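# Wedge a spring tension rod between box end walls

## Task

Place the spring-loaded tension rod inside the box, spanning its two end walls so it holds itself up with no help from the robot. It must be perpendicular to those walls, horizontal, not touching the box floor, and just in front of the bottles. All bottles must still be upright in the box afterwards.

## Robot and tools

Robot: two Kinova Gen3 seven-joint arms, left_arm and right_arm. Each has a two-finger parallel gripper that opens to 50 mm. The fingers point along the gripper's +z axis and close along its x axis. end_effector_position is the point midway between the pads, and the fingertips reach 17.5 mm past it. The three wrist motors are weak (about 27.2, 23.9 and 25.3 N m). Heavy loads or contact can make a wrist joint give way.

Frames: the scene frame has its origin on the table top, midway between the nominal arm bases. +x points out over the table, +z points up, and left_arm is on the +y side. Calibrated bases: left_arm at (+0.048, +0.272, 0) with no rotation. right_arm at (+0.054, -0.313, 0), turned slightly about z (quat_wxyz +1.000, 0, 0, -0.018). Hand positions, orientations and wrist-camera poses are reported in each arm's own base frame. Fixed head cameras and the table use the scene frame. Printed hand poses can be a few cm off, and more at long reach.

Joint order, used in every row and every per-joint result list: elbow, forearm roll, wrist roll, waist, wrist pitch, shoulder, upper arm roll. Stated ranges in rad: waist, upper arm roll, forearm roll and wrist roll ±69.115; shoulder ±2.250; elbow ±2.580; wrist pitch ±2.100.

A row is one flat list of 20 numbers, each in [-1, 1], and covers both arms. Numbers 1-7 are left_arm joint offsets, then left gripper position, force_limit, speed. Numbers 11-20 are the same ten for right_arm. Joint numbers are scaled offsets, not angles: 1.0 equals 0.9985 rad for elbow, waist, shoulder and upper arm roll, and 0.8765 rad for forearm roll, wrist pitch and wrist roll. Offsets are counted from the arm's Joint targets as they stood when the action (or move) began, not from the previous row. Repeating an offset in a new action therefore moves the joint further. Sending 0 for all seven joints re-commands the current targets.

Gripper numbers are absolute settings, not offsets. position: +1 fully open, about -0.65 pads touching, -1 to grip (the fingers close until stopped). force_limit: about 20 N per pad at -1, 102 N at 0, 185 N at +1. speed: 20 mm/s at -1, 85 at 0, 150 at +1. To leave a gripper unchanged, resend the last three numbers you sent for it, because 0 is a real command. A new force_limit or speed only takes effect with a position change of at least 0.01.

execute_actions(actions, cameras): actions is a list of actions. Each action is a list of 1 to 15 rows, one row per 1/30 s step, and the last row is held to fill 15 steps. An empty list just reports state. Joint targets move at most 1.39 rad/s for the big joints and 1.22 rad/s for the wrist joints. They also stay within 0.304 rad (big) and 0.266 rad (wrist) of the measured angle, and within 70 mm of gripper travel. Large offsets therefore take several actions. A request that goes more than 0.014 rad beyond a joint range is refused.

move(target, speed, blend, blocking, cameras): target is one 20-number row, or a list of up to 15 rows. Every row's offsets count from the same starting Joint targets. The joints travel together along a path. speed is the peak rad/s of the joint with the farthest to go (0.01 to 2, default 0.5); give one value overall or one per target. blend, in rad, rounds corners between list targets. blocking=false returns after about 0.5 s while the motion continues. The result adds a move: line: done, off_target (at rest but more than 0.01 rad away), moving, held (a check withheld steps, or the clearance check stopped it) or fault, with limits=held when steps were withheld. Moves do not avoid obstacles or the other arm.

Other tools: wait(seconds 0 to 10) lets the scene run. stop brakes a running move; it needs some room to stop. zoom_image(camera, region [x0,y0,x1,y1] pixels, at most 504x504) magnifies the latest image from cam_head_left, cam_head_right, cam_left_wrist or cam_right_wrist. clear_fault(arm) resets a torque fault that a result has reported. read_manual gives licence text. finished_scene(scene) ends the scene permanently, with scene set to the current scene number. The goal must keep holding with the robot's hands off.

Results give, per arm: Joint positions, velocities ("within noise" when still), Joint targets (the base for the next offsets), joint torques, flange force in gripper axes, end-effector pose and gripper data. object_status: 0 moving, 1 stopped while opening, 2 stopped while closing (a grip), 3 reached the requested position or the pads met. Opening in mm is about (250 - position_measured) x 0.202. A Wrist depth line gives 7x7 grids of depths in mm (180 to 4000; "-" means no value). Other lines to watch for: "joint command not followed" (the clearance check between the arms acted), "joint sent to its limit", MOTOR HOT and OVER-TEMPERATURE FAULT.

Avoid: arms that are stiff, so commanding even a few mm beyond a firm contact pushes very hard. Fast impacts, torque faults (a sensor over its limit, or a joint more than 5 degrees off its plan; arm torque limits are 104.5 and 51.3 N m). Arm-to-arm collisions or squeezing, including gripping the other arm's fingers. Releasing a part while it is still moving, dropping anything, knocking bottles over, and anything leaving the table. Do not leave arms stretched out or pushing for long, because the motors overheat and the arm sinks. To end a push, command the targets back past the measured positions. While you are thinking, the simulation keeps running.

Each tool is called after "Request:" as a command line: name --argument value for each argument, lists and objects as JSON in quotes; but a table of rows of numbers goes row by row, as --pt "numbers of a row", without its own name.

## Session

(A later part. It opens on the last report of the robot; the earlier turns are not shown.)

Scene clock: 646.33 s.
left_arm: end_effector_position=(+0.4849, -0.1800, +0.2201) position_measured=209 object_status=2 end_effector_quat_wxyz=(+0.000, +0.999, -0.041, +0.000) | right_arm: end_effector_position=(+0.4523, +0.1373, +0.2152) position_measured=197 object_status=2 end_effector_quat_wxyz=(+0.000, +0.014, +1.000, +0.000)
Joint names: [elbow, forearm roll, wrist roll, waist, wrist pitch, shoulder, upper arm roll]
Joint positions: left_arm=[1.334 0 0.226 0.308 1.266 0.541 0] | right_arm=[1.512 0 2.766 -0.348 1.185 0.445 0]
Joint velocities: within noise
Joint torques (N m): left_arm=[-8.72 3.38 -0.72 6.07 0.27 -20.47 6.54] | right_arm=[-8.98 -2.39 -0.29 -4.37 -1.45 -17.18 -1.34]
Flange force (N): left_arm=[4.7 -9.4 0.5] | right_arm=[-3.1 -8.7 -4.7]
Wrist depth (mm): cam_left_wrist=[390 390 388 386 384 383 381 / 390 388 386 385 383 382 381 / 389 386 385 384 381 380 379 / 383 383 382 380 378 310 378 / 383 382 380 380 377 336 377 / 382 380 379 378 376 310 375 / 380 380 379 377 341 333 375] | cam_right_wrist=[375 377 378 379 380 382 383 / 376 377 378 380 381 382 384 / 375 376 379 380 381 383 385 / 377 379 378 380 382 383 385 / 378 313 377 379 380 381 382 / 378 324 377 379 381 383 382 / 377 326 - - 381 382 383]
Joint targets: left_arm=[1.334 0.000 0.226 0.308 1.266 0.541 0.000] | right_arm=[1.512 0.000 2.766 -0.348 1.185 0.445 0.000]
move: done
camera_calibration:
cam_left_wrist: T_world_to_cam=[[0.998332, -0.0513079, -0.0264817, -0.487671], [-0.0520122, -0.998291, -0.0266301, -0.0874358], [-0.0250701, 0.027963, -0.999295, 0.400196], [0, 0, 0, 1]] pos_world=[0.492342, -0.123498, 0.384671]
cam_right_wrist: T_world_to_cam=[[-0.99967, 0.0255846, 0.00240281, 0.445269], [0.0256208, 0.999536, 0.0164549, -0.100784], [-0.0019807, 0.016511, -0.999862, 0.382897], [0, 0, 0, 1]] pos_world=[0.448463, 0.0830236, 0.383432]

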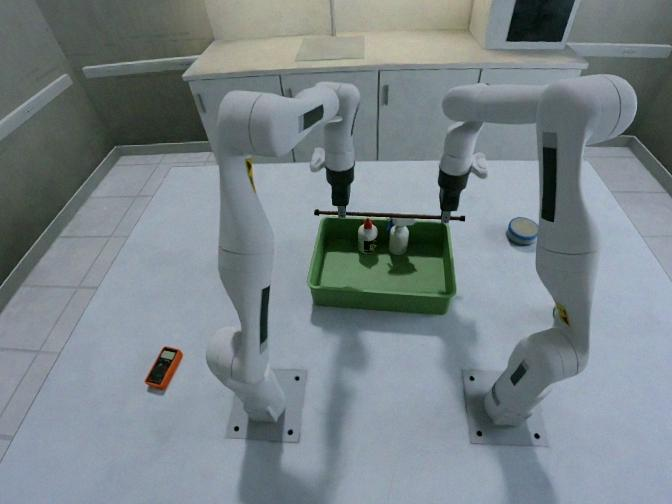

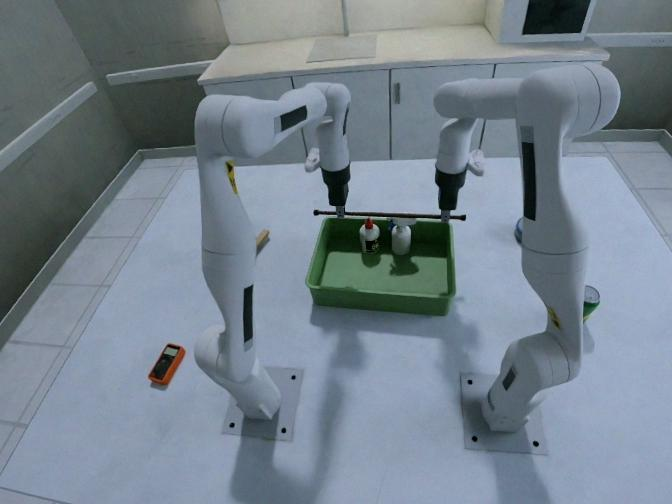

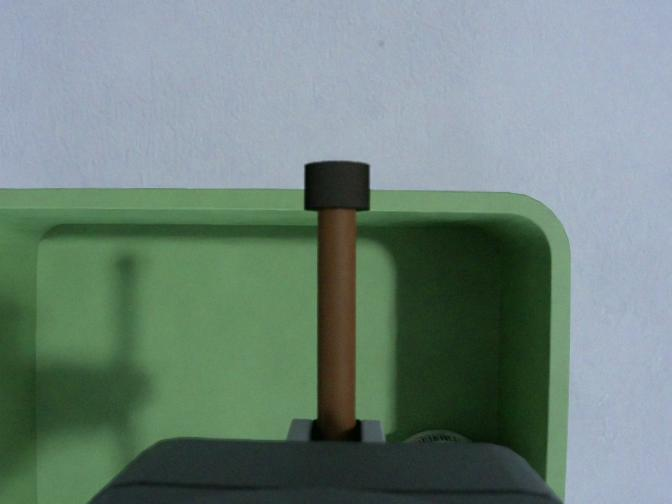

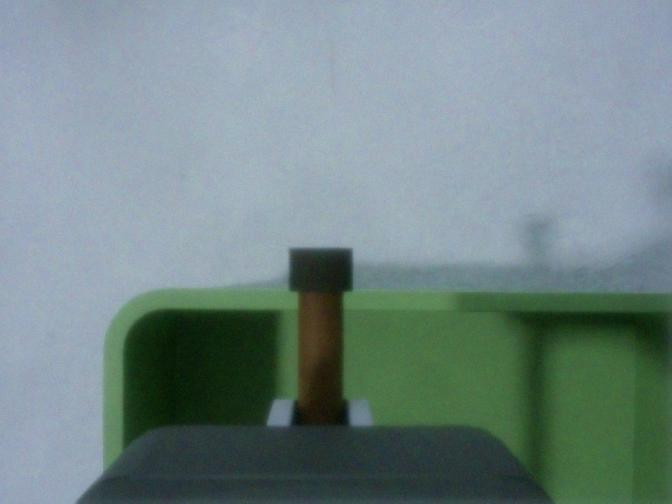

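Request:
move --target '[-0.0063, 0, 0.0125, 0.011, 0.0025, 0.004, 0, -1, 0.3, -0.8, -0.0346, 0, -0.0721, -0.0623, 0.0154, 0.0206, 0, -1, 0.3, -0.8]' --speed 0.08

Request:
zoom_image --camera "cam_left_wrist" --region '[250, 140, 450, 290]'

Request:
zoom_image --camera "cam_right_wrist" --region '[200, 180, 440, 360]'

Request:
zoom_image --camera "cam_head_left" --region '[300, 180, 480, 260]'

Scene clock: 709.83 s.
left_arm: end_effector_position=(+0.4845, -0.1859, +0.2199) position_measured=209 object_status=2 end_effector_quat_wxyz=(+0.000, +0.999, -0.041, +0.000) | right_arm: end_effector_position=(+0.4516, +0.1690, +0.2155) position_measured=197 object_status=2 end_effector_quat_wxyz=(+0.000, +0.015, +1.000, +0.000)
Joint names: [elbow, forearm roll, wrist roll, waist, wrist pitch, shoulder, upper arm roll]
Joint positions: left_arm=[1.328 0 0.236 0.319 1.268 0.545 0] | right_arm=[1.478 0 2.703 -0.41 1.199 0.465 0]
Joint velocities: within noise
Joint torques (N m): left_arm=[-9.17 3.74 -0.67 6.51 0.01 -20.55 6.92] | right_arm=[-9.29 -2.72 -0.11 -5.14 -1.61 -17.65 -2.16]
Flange force (N): left_arm=[3.7 -10.6 0.7] | right_arm=[-3.6 -9.7 -4.5]
Wrist depth (mm): cam_left_wrist=[390 389 387 387 384 384 382 / 389 387 386 384 382 381 380 / 388 327 385 383 381 380 379 / 384 383 382 380 378 313 377 / 383 382 380 379 377 312 376 / 381 381 380 377 376 311 374 / 381 379 379 376 321 310 374] | cam_right_wrist=[375 377 378 380 381 382 383 / 375 377 379 380 381 384 384 / 376 378 380 381 381 383 383 / 377 285 377 379 381 381 381 / 378 330 378 379 381 380 383 / 378 331 377 379 379 382 383 / 378 332 - - 381 383 383]
Joint targets: left_arm=[1.328 0.000 0.236 0.319 1.268 0.545 0.000] | right_arm=[1.478 0.000 2.703 -0.410 1.199 0.465 0.000]
move: done
camera_calibration:
cam_left_wrist: T_world_to_cam=[[0.998334, -0.0513112, -0.0263819, -0.487617], [-0.0520128, -0.998291, -0.0266353, -0.0933469], [-0.0249701, 0.0279631, -0.999297, 0.400203], [0, 0, 0, 1]] pos_world=[0.491942, -0.129398, 0.384572]
cam_right_wrist: T_world_to_cam=[[-0.999644, 0.0265937, 0.00192629, 0.443717], [0.026622, 0.999509, 0.0165529, -0.132936], [-0.00148514, 0.0165983, -0.999861, 0.38234], [0, 0, 0, 1]] pos_world=[0.447666, 0.114724, 0.383632]

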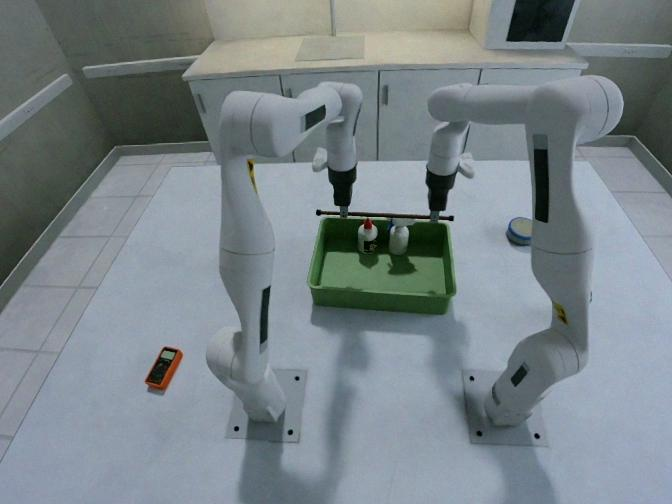

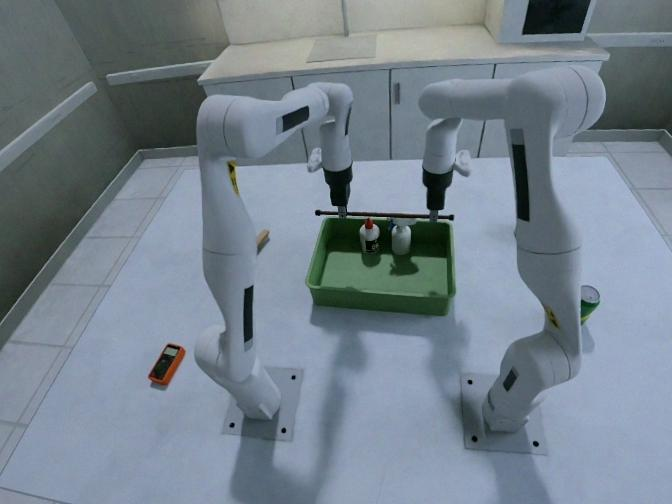

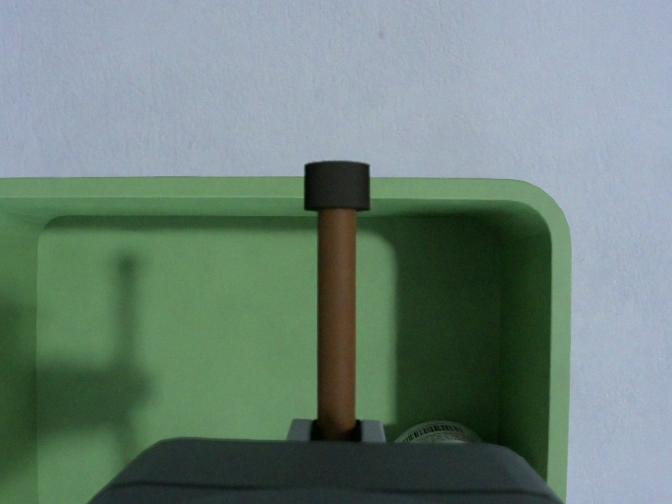

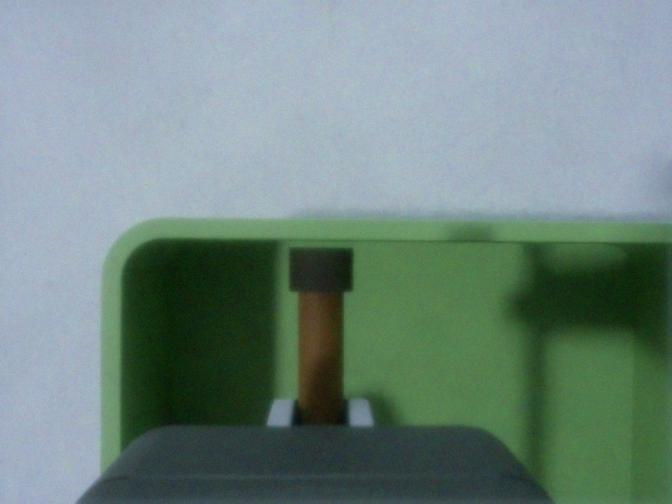

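Scaled by 2.520.

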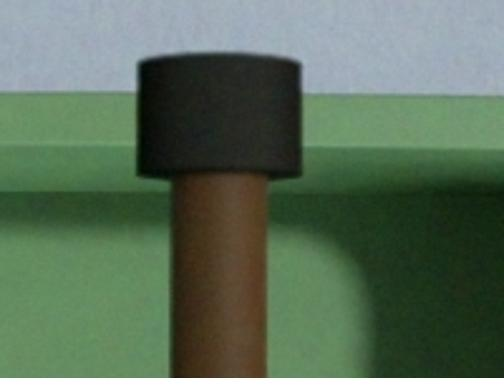

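Scaled by 2.100.

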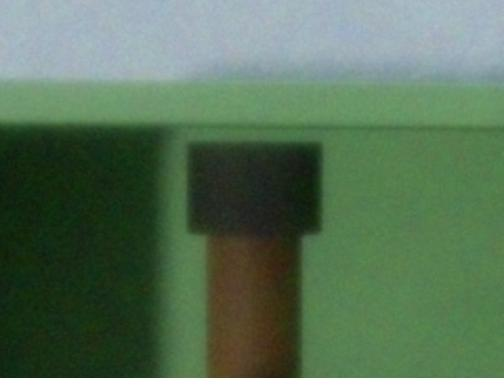

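Scaled by 2.800 from the camera's 672x504 image, which has a finer 960x720 frame.

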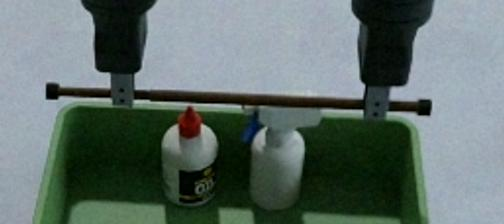

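Request:
zoom_image --camera "cam_left_wrist" --region '[0, 150, 300, 250]'

Request:
zoom_image --camera "cam_left_wrist" --region '[372, 150, 672, 250]'

Request:
zoom_image --camera "cam_left_wrist" --region '[480, 200, 600, 500]'

Request:
zoom_image --camera "cam_right_wrist" --region '[90, 200, 290, 480]'

Request:
zoom_image --camera "cam_right_wrist" --region '[360, 200, 672, 480]'

Scaled by 1.680.

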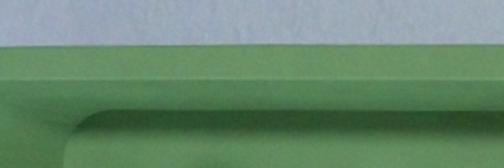

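Scaled by 1.680.

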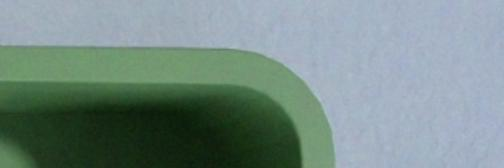

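Scaled by 1.680.

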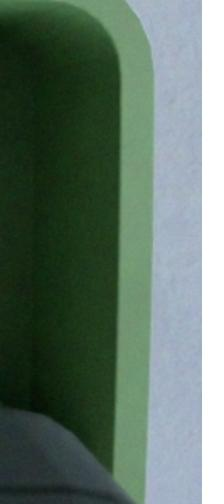

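Scaled by 1.800.

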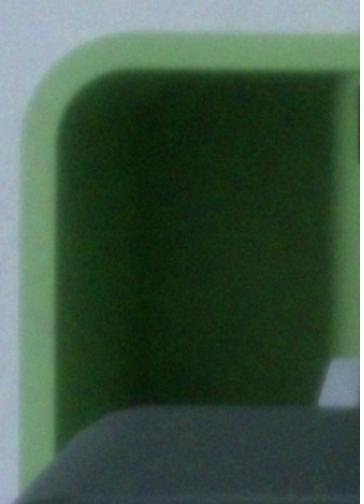

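Scaled by 1.615.

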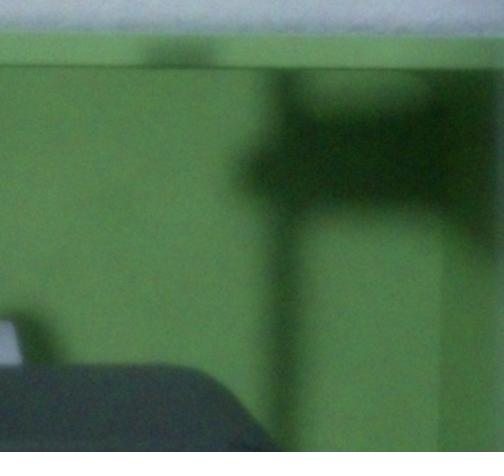

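Request:
move --pt "0.0761 0 -0.0103 0 -0.1255 0.034 0 -1 0.3 -0.8 0.0803 0 -0.0124 -0.0019 -0.1304 0.0338 0 -1 0.3 -0.8" --pt "0.1392 0 -0.0103 0 -0.2464 0.0771 0 -1 0.3 -0.8 0.141 0 -0.0124 -0.0019 -0.2547 0.0822 0 -1 0.3 -0.8" --speed 0.12 --blend 0.01

Request:
zoom_image --camera "cam_left_wrist" --region '[230, 120, 450, 285]'

Request:
zoom_image --camera "cam_right_wrist" --region '[200, 180, 440, 360]'

Request:
zoom_image --camera "cam_head_left" --region '[300, 180, 480, 280]'

Request:
zoom_image --camera "cam_head_right" --region '[300, 180, 480, 280]'

Scene clock: 759.90 s.
left_arm: end_effector_position=(+0.4845, -0.1858, +0.1399) position_measured=209 object_status=2 end_effector_quat_wxyz=(+0.000, +0.999, -0.046, +0.000) | right_arm: end_effector_position=(+0.4493, +0.1689, +0.1369) position_measured=197 object_status=2 end_effector_quat_wxyz=(+0.000, +0.019, +1.000, +0.000)
Joint names: [elbow, forearm roll, wrist roll, waist, wrist pitch, shoulder, upper arm roll]
Joint positions: left_arm=[1.467 0 0.227 0.319 1.052 0.622 0] | right_arm=[1.619 0 2.692 -0.412 0.975 0.547 0]
Joint velocities: within noise
Joint torques (N m): left_arm=[-8.32 3.21 -0.74 6.66 -0.14 -20.81 7.26] | right_arm=[-8.78 -2.49 0.05 -5.19 -1.65 -18.83 -2.52]
Flange force (N): left_arm=[3.4 -10.8 0.2] | right_arm=[-4.0 -9.8 -3.5]
Wrist depth (mm): cam_left_wrist=[310 308 307 305 304 303 301 / 308 307 306 304 303 301 300 / 205 241 203 202 201 228 206 / 304 302 302 300 298 297 209 / 303 301 300 299 297 296 220 / 302 301 300 298 296 293 209 / 301 300 299 - 296 292 219] | cam_right_wrist=[298 299 300 301 302 303 304 / 298 299 300 302 302 304 305 / 298 299 301 301 303 304 305 / 199 264 299 201 300 302 302 / 221 298 299 300 300 302 303 / 222 299 299 300 301 303 303 / - 299 - - 302 303 304]
Joint targets: left_arm=[1.467 0.000 0.227 0.319 1.052 0.622 0.000] | right_arm=[1.619 0.000 2.692 -0.412 0.975 0.547 0.000]
move: done
camera_calibration:
cam_left_wrist: T_world_to_cam=[[0.997823, -0.0604123, -0.0264385, -0.491152], [-0.0611144, -0.997776, -0.0266057, -0.0909215], [-0.0247724, 0.0281636, -0.999296, 0.320201], [0, 0, 0, 1]] pos_world=[0.492459, -0.129409, 0.304571]
cam_right_wrist: T_world_to_cam=[[-0.999368, 0.0355042, 0.00152042, 0.439978], [0.0355247, 0.999229, 0.0167417, -0.135549], [-0.000924847, 0.0167852, -0.999859, 0.303475], [0, 0, 0, 1]] pos_world=[0.444796, 0.114729, 0.305033]

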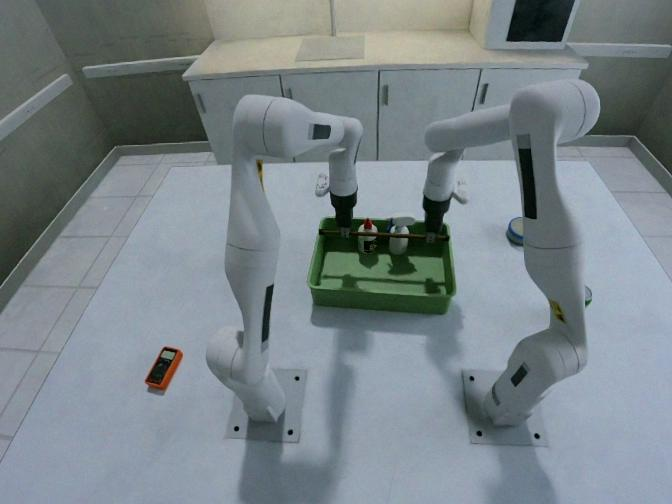

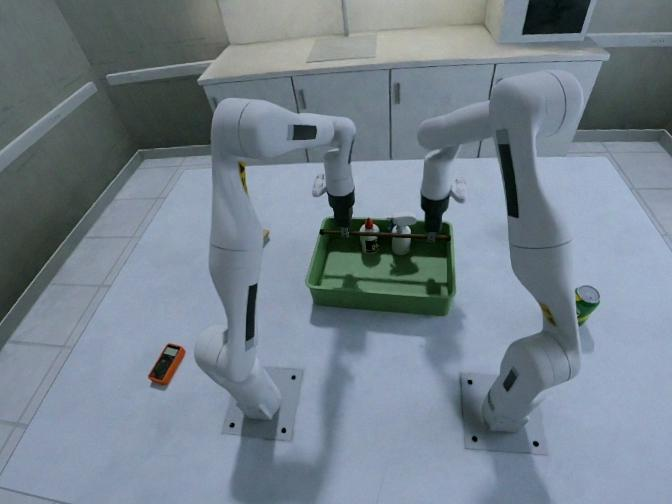

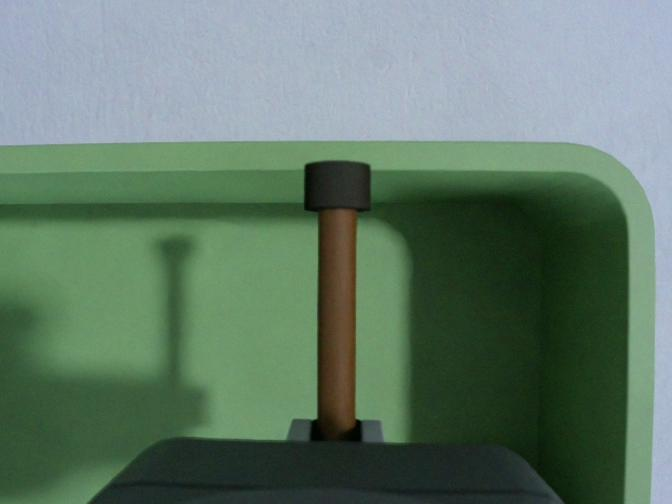

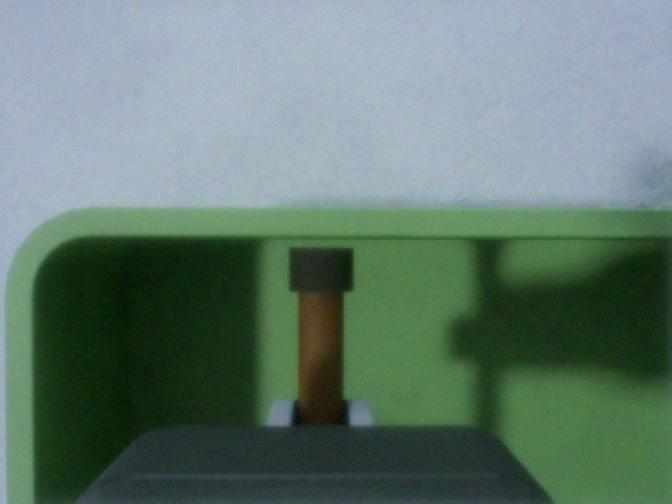

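Scaled by 2.291.

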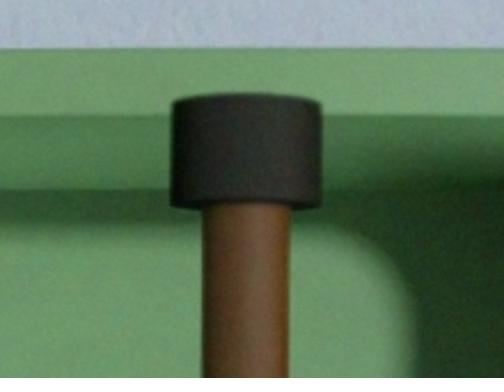

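Scaled by 2.100.

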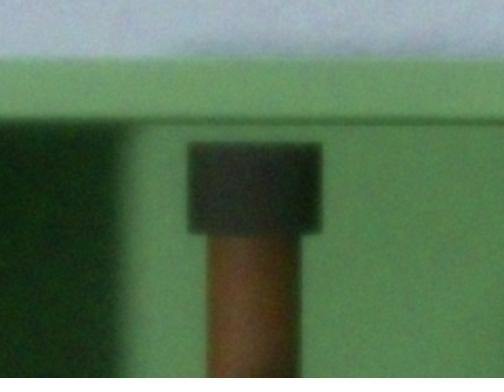

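Scaled by 2.800 from the camera's 672x504 image, which has a finer 960x720 frame.

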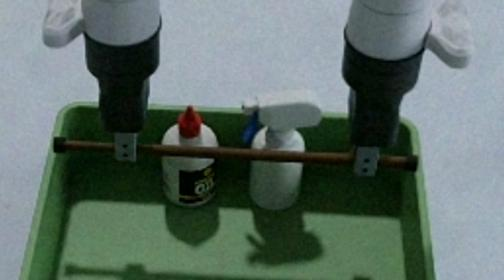

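Scaled by 2.800 from the camera's 672x504 image, which has a finer 960x720 frame.

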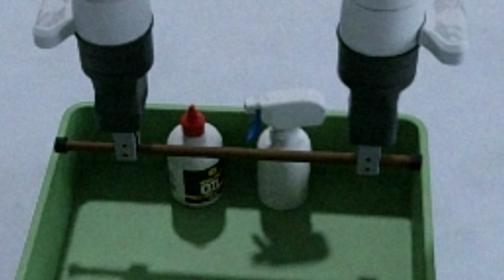

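Request:
move --pt "0 0 0 0 0 0 0 -1 0.3 -0.8 0 0 -0.0045 -0.0039 0 0 0 -1 0.3 -0.8" --pt "0.0449 0 0 0 -0.1019 0.0446 0 -1 0.3 -0.8 0.0421 0 -0.0045 -0.0039 -0.1047 0.0498 0 -1 0.3 -0.8" --pt "0.0776 0 0 0 -0.1916 0.0906 0 -1 0.3 -0.8 0.0728 0 -0.0045 -0.0039 -0.1976 0.1007 0 -1 0.3 -0.8" --speed 0.08 --blend '[0, 0.01, 0]'

Request:
zoom_image --camera "cam_left_wrist" --region '[230, 120, 450, 285]'

Request:
zoom_image --camera "cam_right_wrist" --region '[200, 180, 440, 360]'

Request:
zoom_image --camera "cam_head_left" --region '[300, 180, 480, 320]'

Request:
zoom_image --camera "cam_head_right" --region '[300, 180, 480, 320]'

Scene clock: 782.43 s.
left_arm: end_effector_position=(+0.4845, -0.1858, +0.0729) position_measured=209 object_status=2 end_effector_quat_wxyz=(+0.000, +0.999, -0.046, +0.000) | right_arm: end_effector_position=(+0.4492, +0.1709, +0.0708) position_measured=197 object_status=2 end_effector_quat_wxyz=(+0.000, +0.019, +1.000, +0.000)
Joint names: [elbow, forearm roll, wrist roll, waist, wrist pitch, shoulder, upper arm roll]
Joint positions: left_arm=[1.544 0 0.227 0.319 0.884 0.713 0] | right_arm=[1.691 0 2.688 -0.416 0.802 0.648 0]
Joint velocities: within noise
Joint torques (N m): left_arm=[-7.19 2.88 -0.69 6.72 0 -21.32 7.58] | right_arm=[-8.23 -2.21 -0.01 -5.15 -1.76 -20.22 -2.68]
Flange force (N): left_arm=[3.8 -10.8 0.4] | right_arm=[-4.3 -10.1 -2.3]
Wrist depth (mm): cam_left_wrist=[241 239 239 237 236 235 235 / 240 239 238 237 236 235 234 / 236 235 234 - 232 231 197 / 236 235 234 - 232 231 210 / 235 234 233 - 231 230 210 / 234 234 232 - 230 230 210 / 234 233 232 - 230 229 220] | cam_right_wrist=[233 233 235 235 236 236 238 / 233 234 234 236 236 237 238 / 233 234 234 236 237 237 238 / 218 232 233 - 234 236 236 / 224 233 233 - 235 236 236 / 223 232 233 - 235 236 236 / - 232 - - 235 236 236]
Joint targets: left_arm=[1.544 0.000 0.227 0.319 0.884 0.713 0.000] | right_arm=[1.691 0.000 2.688 -0.416 0.802 0.648 0.000]
move: done
camera_calibration:
cam_left_wrist: T_world_to_cam=[[0.997826, -0.0604141, -0.0263388, -0.492949], [-0.0611135, -0.997776, -0.0266118, -0.0927031], [-0.0246725, 0.0281636, -0.999299, 0.2532], [0, 0, 0, 1]] pos_world=[0.492459, -0.129409, 0.237572]
cam_right_wrist: T_world_to_cam=[[-0.999368, 0.0355023, 0.0016168, 0.439985], [0.0355243, 0.99923, 0.0166383, -0.136418], [-0.00102486, 0.0166852, -0.99986, 0.237507], [0, 0, 0, 1]] pos_world=[0.444796, 0.116729, 0.239032]

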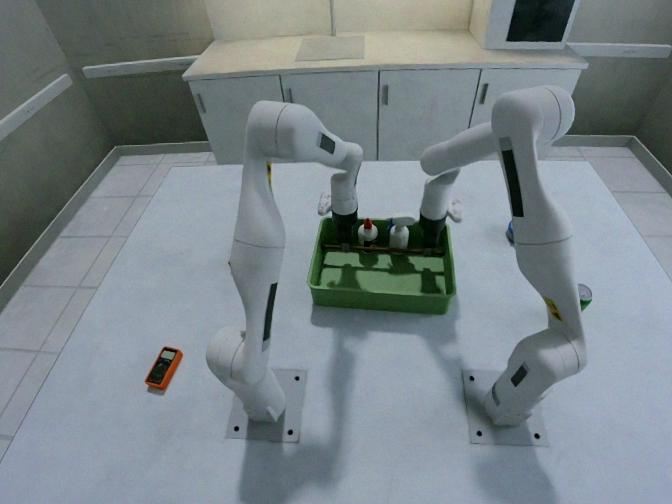

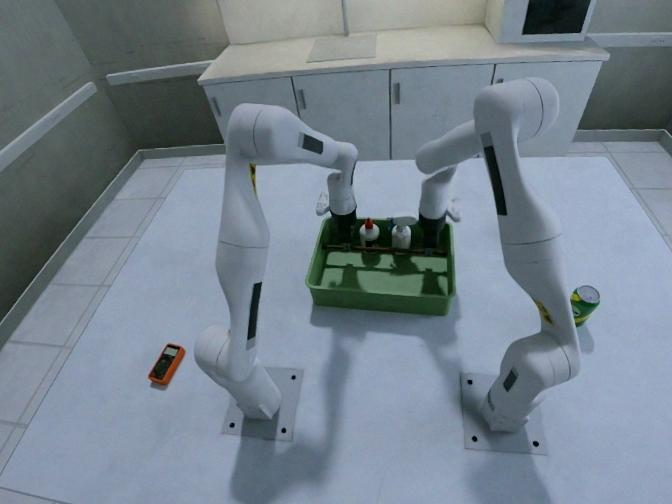

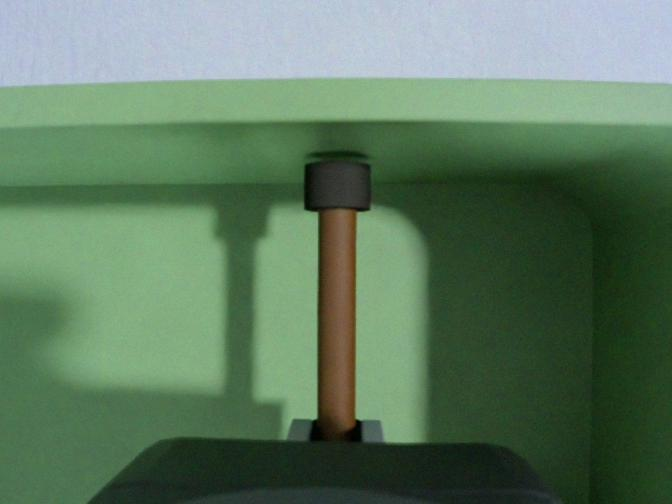

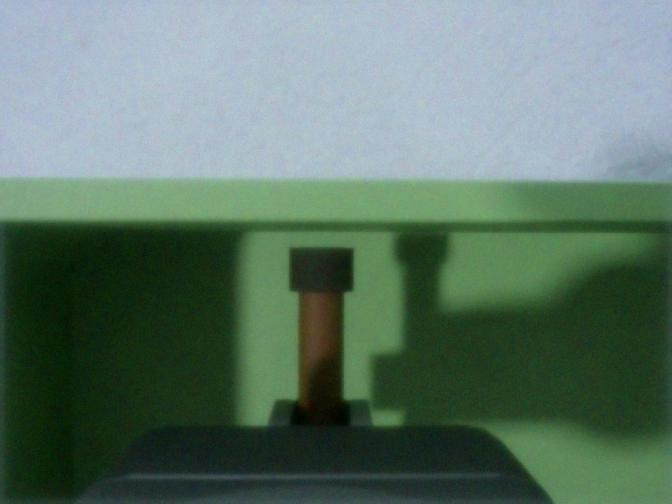

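Scaled by 2.291.

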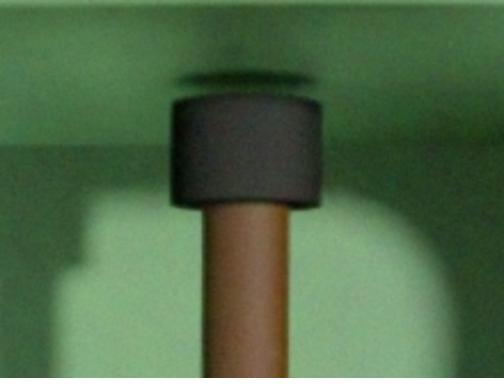

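Scaled by 2.100.

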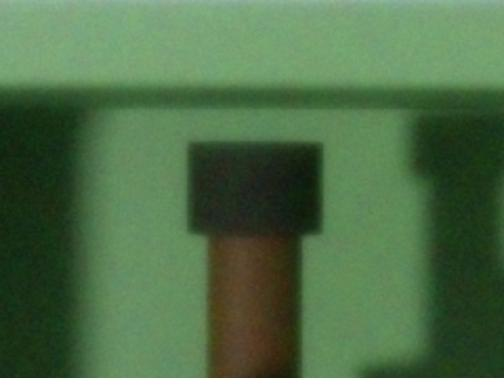

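Scaled by 2.800 from the camera's 672x504 image, which has a finer 960x720 frame.

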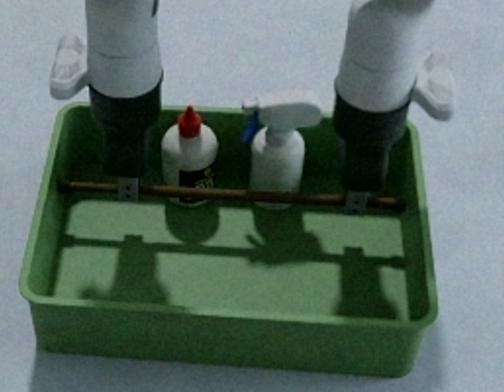

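Scaled by 2.800 from the camera's 672x504 image, which has a finer 960x720 frame.

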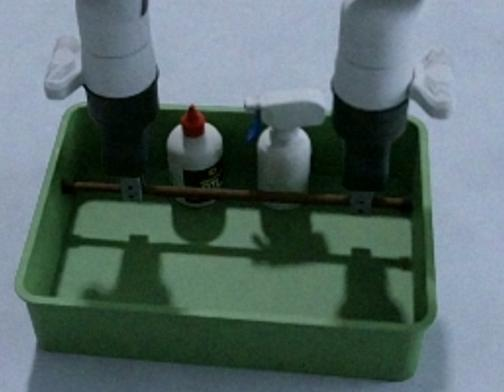

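Request:
move --target '[0.0046, 0, -0.0086, -0.0075, -0.0027, -0.0021, 0, -1, 0.3, -0.8, 0.0058, 0, 0.0086, 0.0075, -0.0034, -0.0027, 0, -1, 0.3, -0.8]' --speed 0.02 --cameras '["cam_left_wrist", "cam_right_wrist"]'

Request:
zoom_image --camera "cam_left_wrist" --region '[230, 120, 450, 285]'

Request:
zoom_image --camera "cam_right_wrist" --region '[200, 180, 440, 360]'

Scene clock: 804.20 s.
left_arm: end_effector_position=(+0.4847, -0.1819, +0.0729) position_measured=209 object_status=2 end_effector_quat_wxyz=(+0.000, +0.999, -0.046, +0.000) | right_arm: end_effector_position=(+0.4490, +0.1669, +0.0708) position_measured=197 object_status=2 end_effector_quat_wxyz=(+0.000, +0.019, +1.000, +0.000)
Joint names: [elbow, forearm roll, wrist roll, waist, wrist pitch, shoulder, upper arm roll]
Joint positions: left_arm=[1.549 0 0.22 0.311 0.882 0.711 0] | right_arm=[1.697 0 2.696 -0.408 0.799 0.645 0]
Joint velocities: within noise
Joint torques (N m): left_arm=[-6.54 2.15 -0.61 5.06 0.42 -21.14 5.93] | right_arm=[-8.12 -2.08 -0.36 -4.06 -1.73 -20.07 -1.55]
Flange force (N): left_arm=[4.4 -7.5 0.6] | right_arm=[-3.7 -8.8 -2.5]
Wrist depth (mm): cam_left_wrist=[241 239 239 237 236 235 234 / 240 239 238 237 236 235 234 / 236 235 234 - 232 231 198 / 236 235 234 - 231 231 209 / 235 234 233 - 231 230 210 / 234 233 232 - 230 229 210 / 234 233 232 - 230 229 220] | cam_right_wrist=[233 234 234 235 236 236 237 / 233 234 235 235 236 237 238 / 233 234 235 236 237 237 238 / - 232 232 - 234 235 236 / 225 232 233 - 234 235 236 / 225 232 233 - 235 236 237 / - 232 - - 235 236 236]
Joint targets: left_arm=[1.549 0.000 0.220 0.311 0.882 0.711 0.000] | right_arm=[1.697 0.000 2.696 -0.408 0.799 0.645 0.000]
move: done
camera_calibration:
cam_left_wrist: T_world_to_cam=[[0.997821, -0.0604093, -0.0265443, -0.492857], [-0.0611167, -0.997773, -0.0266994, -0.0886797], [-0.0248723, 0.0282635, -0.999291, 0.253101], [0, 0, 0, 1]] pos_world=[0.492659, -0.125409, 0.237471]
cam_right_wrist: T_world_to_cam=[[-0.999368, 0.0355002, 0.00171671, 0.439904], [0.0355239, 0.99923, 0.0166347, -0.132411], [-0.00112485, 0.0166852, -0.99986, 0.237518], [0, 0, 0, 1]] pos_world=[0.444597, 0.112729, 0.238932]
Images, in order (width x height): cam_left_wrist 672x504, cam_right_wrist 672x504.

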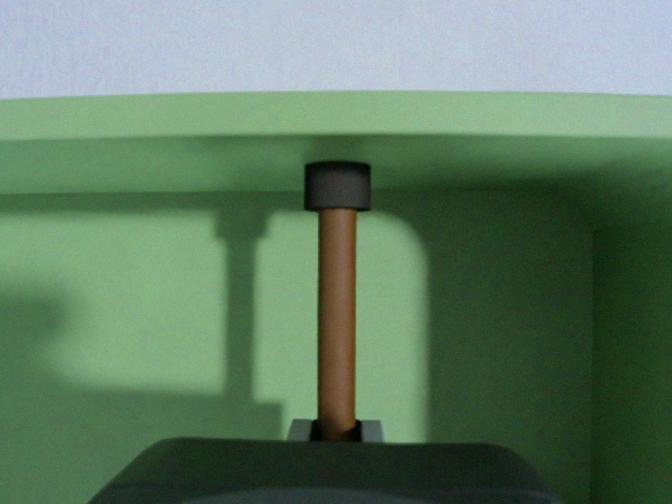

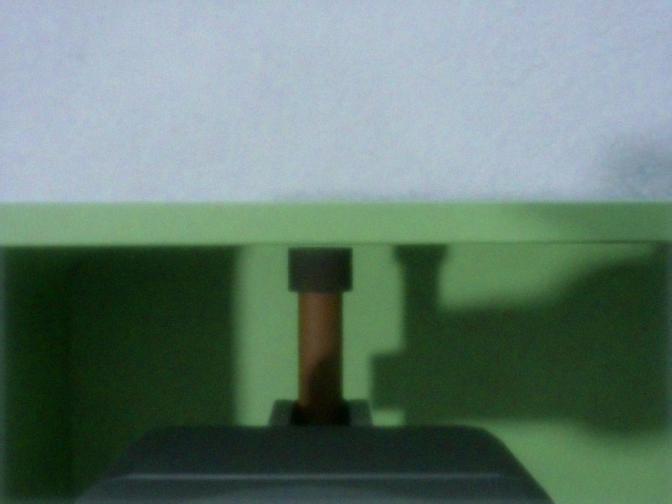

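Scaled by 2.291.

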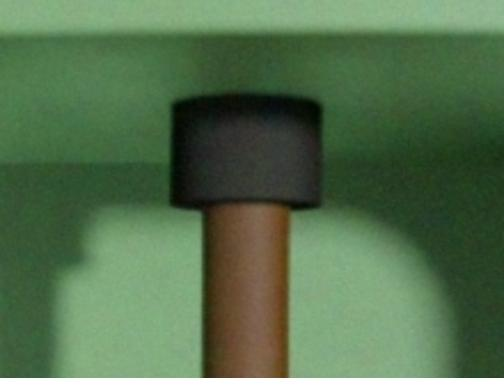

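Scaled by 2.100.

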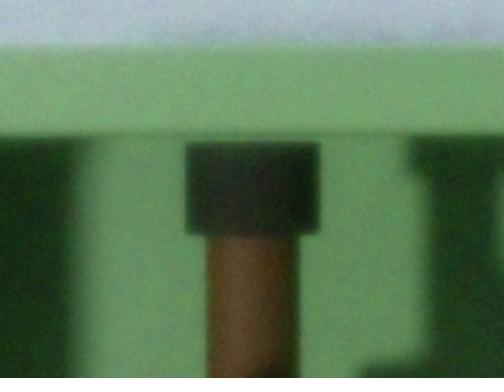

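Request:
move --target '[0.0034, 0, -0.0065, -0.0056, -0.002, -0.0016, 0, -1, 0.3, -0.8, 0.0058, 0, 0.0086, 0.0075, -0.0034, -0.0027, 0, -1, 0.3, -0.8]' --speed 0.02 --cameras '["cam_left_wrist", "cam_right_wrist"]'

Scene clock: 810.83 s.
left_arm: end_effector_position=(+0.4848, -0.1789, +0.0729) position_measured=209 object_status=2 end_effector_quat_wxyz=(+0.000, +0.999, -0.046, +0.000) | right_arm: end_effector_position=(+0.4488, +0.1629, +0.0708) position_measured=197 object_status=2 end_effector_quat_wxyz=(+0.000, +0.019, +1.000, +0.000)
Joint names: [elbow, forearm roll, wrist roll, waist, wrist pitch, shoulder, upper arm roll]
Joint positions: left_arm=[1.552 0 0.214 0.306 0.88 0.709 0] | right_arm=[1.703 0 2.703 -0.401 0.796 0.643 0]
Joint velocities: within noise
Joint torques (N m): left_arm=[-6.18 0.45 -0.2 0.48 0.56 -20.87 1.15] | right_arm=[-5.57 -0.12 -0.39 0.15 0.12 -19.91 3.17]
Flange force (N): left_arm=[3.3 0.5 0.3] | right_arm=[-4.9 1.2 -0.1]
Wrist depth (mm): cam_left_wrist=[239 238 238 236 235 234 233 / 239 238 237 236 235 234 233 / 235 234 233 - 231 230 198 / 235 234 233 232 231 231 210 / 234 234 233 - 231 230 210 / 234 233 232 - 230 229 209 / 234 233 232 - 230 229 220] | cam_right_wrist=[231 232 233 234 235 236 237 / 232 233 234 235 236 237 237 / 233 233 234 235 236 237 238 / - - - - - - - / 226 232 233 - 234 235 236 / 226 232 232 - 235 236 237 / - 232 - - 235 236 237]
Joint targets: left_arm=[1.552 0.000 0.214 0.306 0.880 0.709 0.000] | right_arm=[1.703 0.000 2.703 -0.401 0.796 0.643 0.000]
move: done
camera_calibration:
cam_left_wrist: T_world_to_cam=[[0.997812, -0.060507, -0.0266472, -0.492865], [-0.0612172, -0.997767, -0.0266934, -0.0857252], [-0.0249726, 0.0282663, -0.999288, 0.253073], [0, 0, 0, 1]] pos_world=[0.492859, -0.122509, 0.237471]
cam_right_wrist: T_world_to_cam=[[-0.999368, 0.0354995, 0.00181664, 0.439722], [0.0355249, 0.99923, 0.0166311, -0.128403], [-0.00122485, 0.0166852, -0.99986, 0.237629], [0, 0, 0, 1]] pos_world=[0.444297, 0.108729, 0.238932]
Images, in order (width x height): cam_left_wrist 672x504, cam_right_wrist 672x504.

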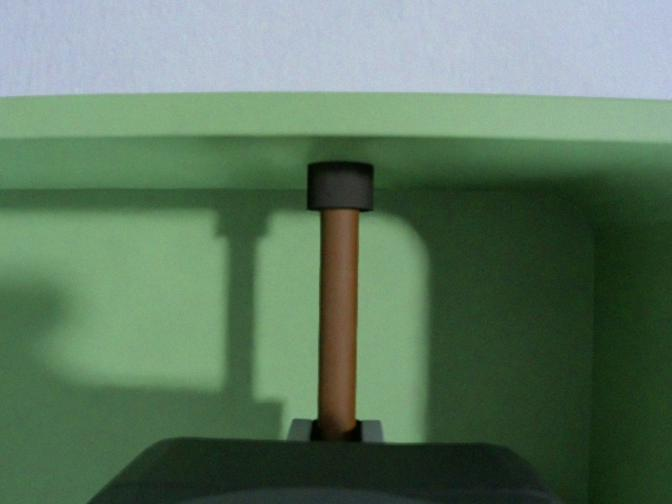

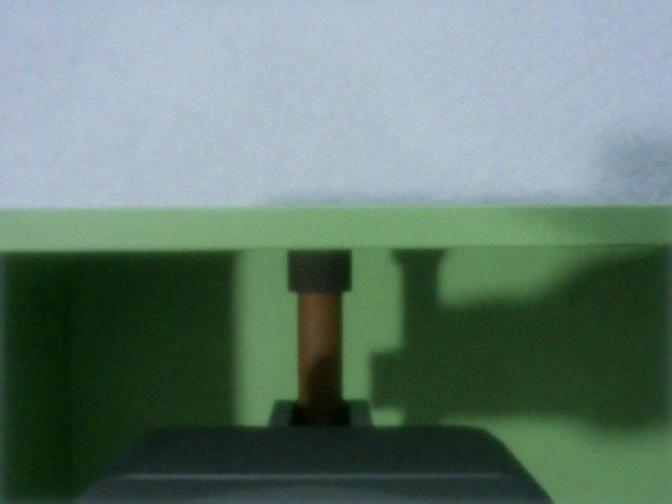

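Request:
execute_actions --actions '[]' --cameras '["cam_head_left", "cam_head_right"]'

Request:
zoom_image --camera "cam_head_left" --region '[300, 200, 470, 320]'

Request:
zoom_image --camera "cam_head_right" --region '[300, 200, 470, 320]'

Scene clock: 818.53 s.
left_arm: end_effector_position=(+0.4848, -0.1788, +0.0729) position_measured=209 object_status=2 end_effector_quat_wxyz=(+0.000, +0.999, -0.046, +0.000) | right_arm: end_effector_position=(+0.4488, +0.1629, +0.0708) position_measured=197 object_status=2 end_effector_quat_wxyz=(+0.000, +0.019, +1.000, +0.000)
Joint names: [elbow, forearm roll, wrist roll, waist, wrist pitch, shoulder, upper arm roll]
Joint positions: left_arm=[1.552 0 0.214 0.306 0.88 0.709 0] | right_arm=[1.703 0 2.703 -0.401 0.796 0.643 0]
Joint velocities: within noise
Joint torques (N m): left_arm=[-6.24 0.38 -0.16 0.55 0.56 -20.84 1.18] | right_arm=[-5.59 -0.09 -0.41 0.08 0.11 -19.93 3.17]
Flange force (N): left_arm=[3.0 0.2 0.3] | right_arm=[-5.0 1.0 -0.1]
Wrist depth (mm): cam_left_wrist=[239 238 237 236 235 234 233 / 239 238 237 236 235 233 233 / 235 234 233 - 231 231 198 / 235 234 233 232 231 230 210 / 235 234 233 - 231 230 210 / 234 233 232 - 231 230 210 / 234 233 232 - 230 229 220] | cam_right_wrist=[232 232 234 234 235 236 237 / 232 233 234 235 236 236 237 / 233 234 234 235 236 237 238 / - - - - - - - / 226 232 232 - 234 235 236 / 225 232 233 - 235 236 236 / - 233 - - 235 236 237]
Joint targets: left_arm=[1.552 0.000 0.214 0.306 0.880 0.709 0.000] | right_arm=[1.703 0.000 2.703 -0.401 0.796 0.643 0.000]
Tool commands: left_gripper/position=-1.0 left_gripper/force_limit=+0.3 left_gripper/speed=-0.8 right_gripper/position=-1.0 right_gripper/force_limit=+0.3 right_gripper/speed=-0.8
Images, in order (width x height): cam_head_left 672x504, cam_head_right 672x504.

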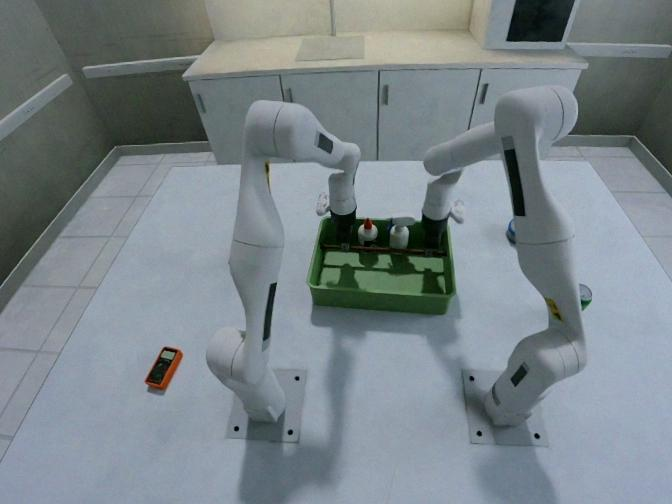

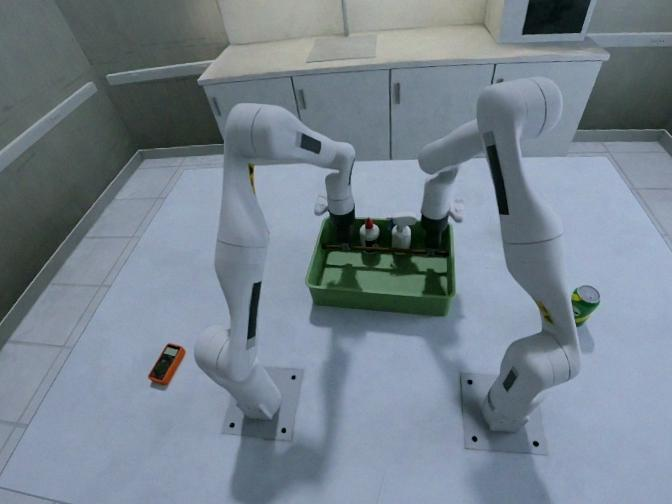

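Scaled by 2.965 from the camera's 672x504 image, which has a finer 960x720 frame.

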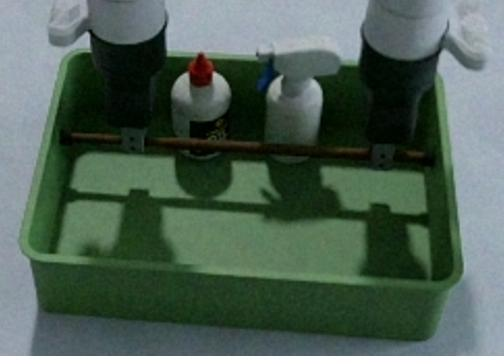

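Scaled by 2.965 from the camera's 672x504 image, which has a finer 960x720 frame.

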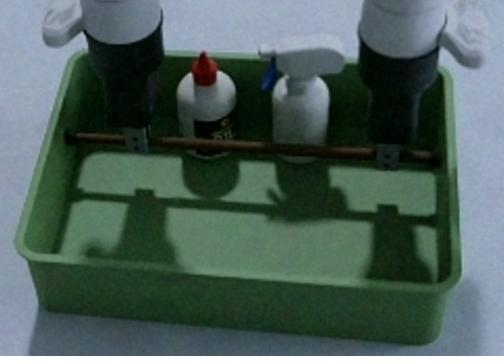

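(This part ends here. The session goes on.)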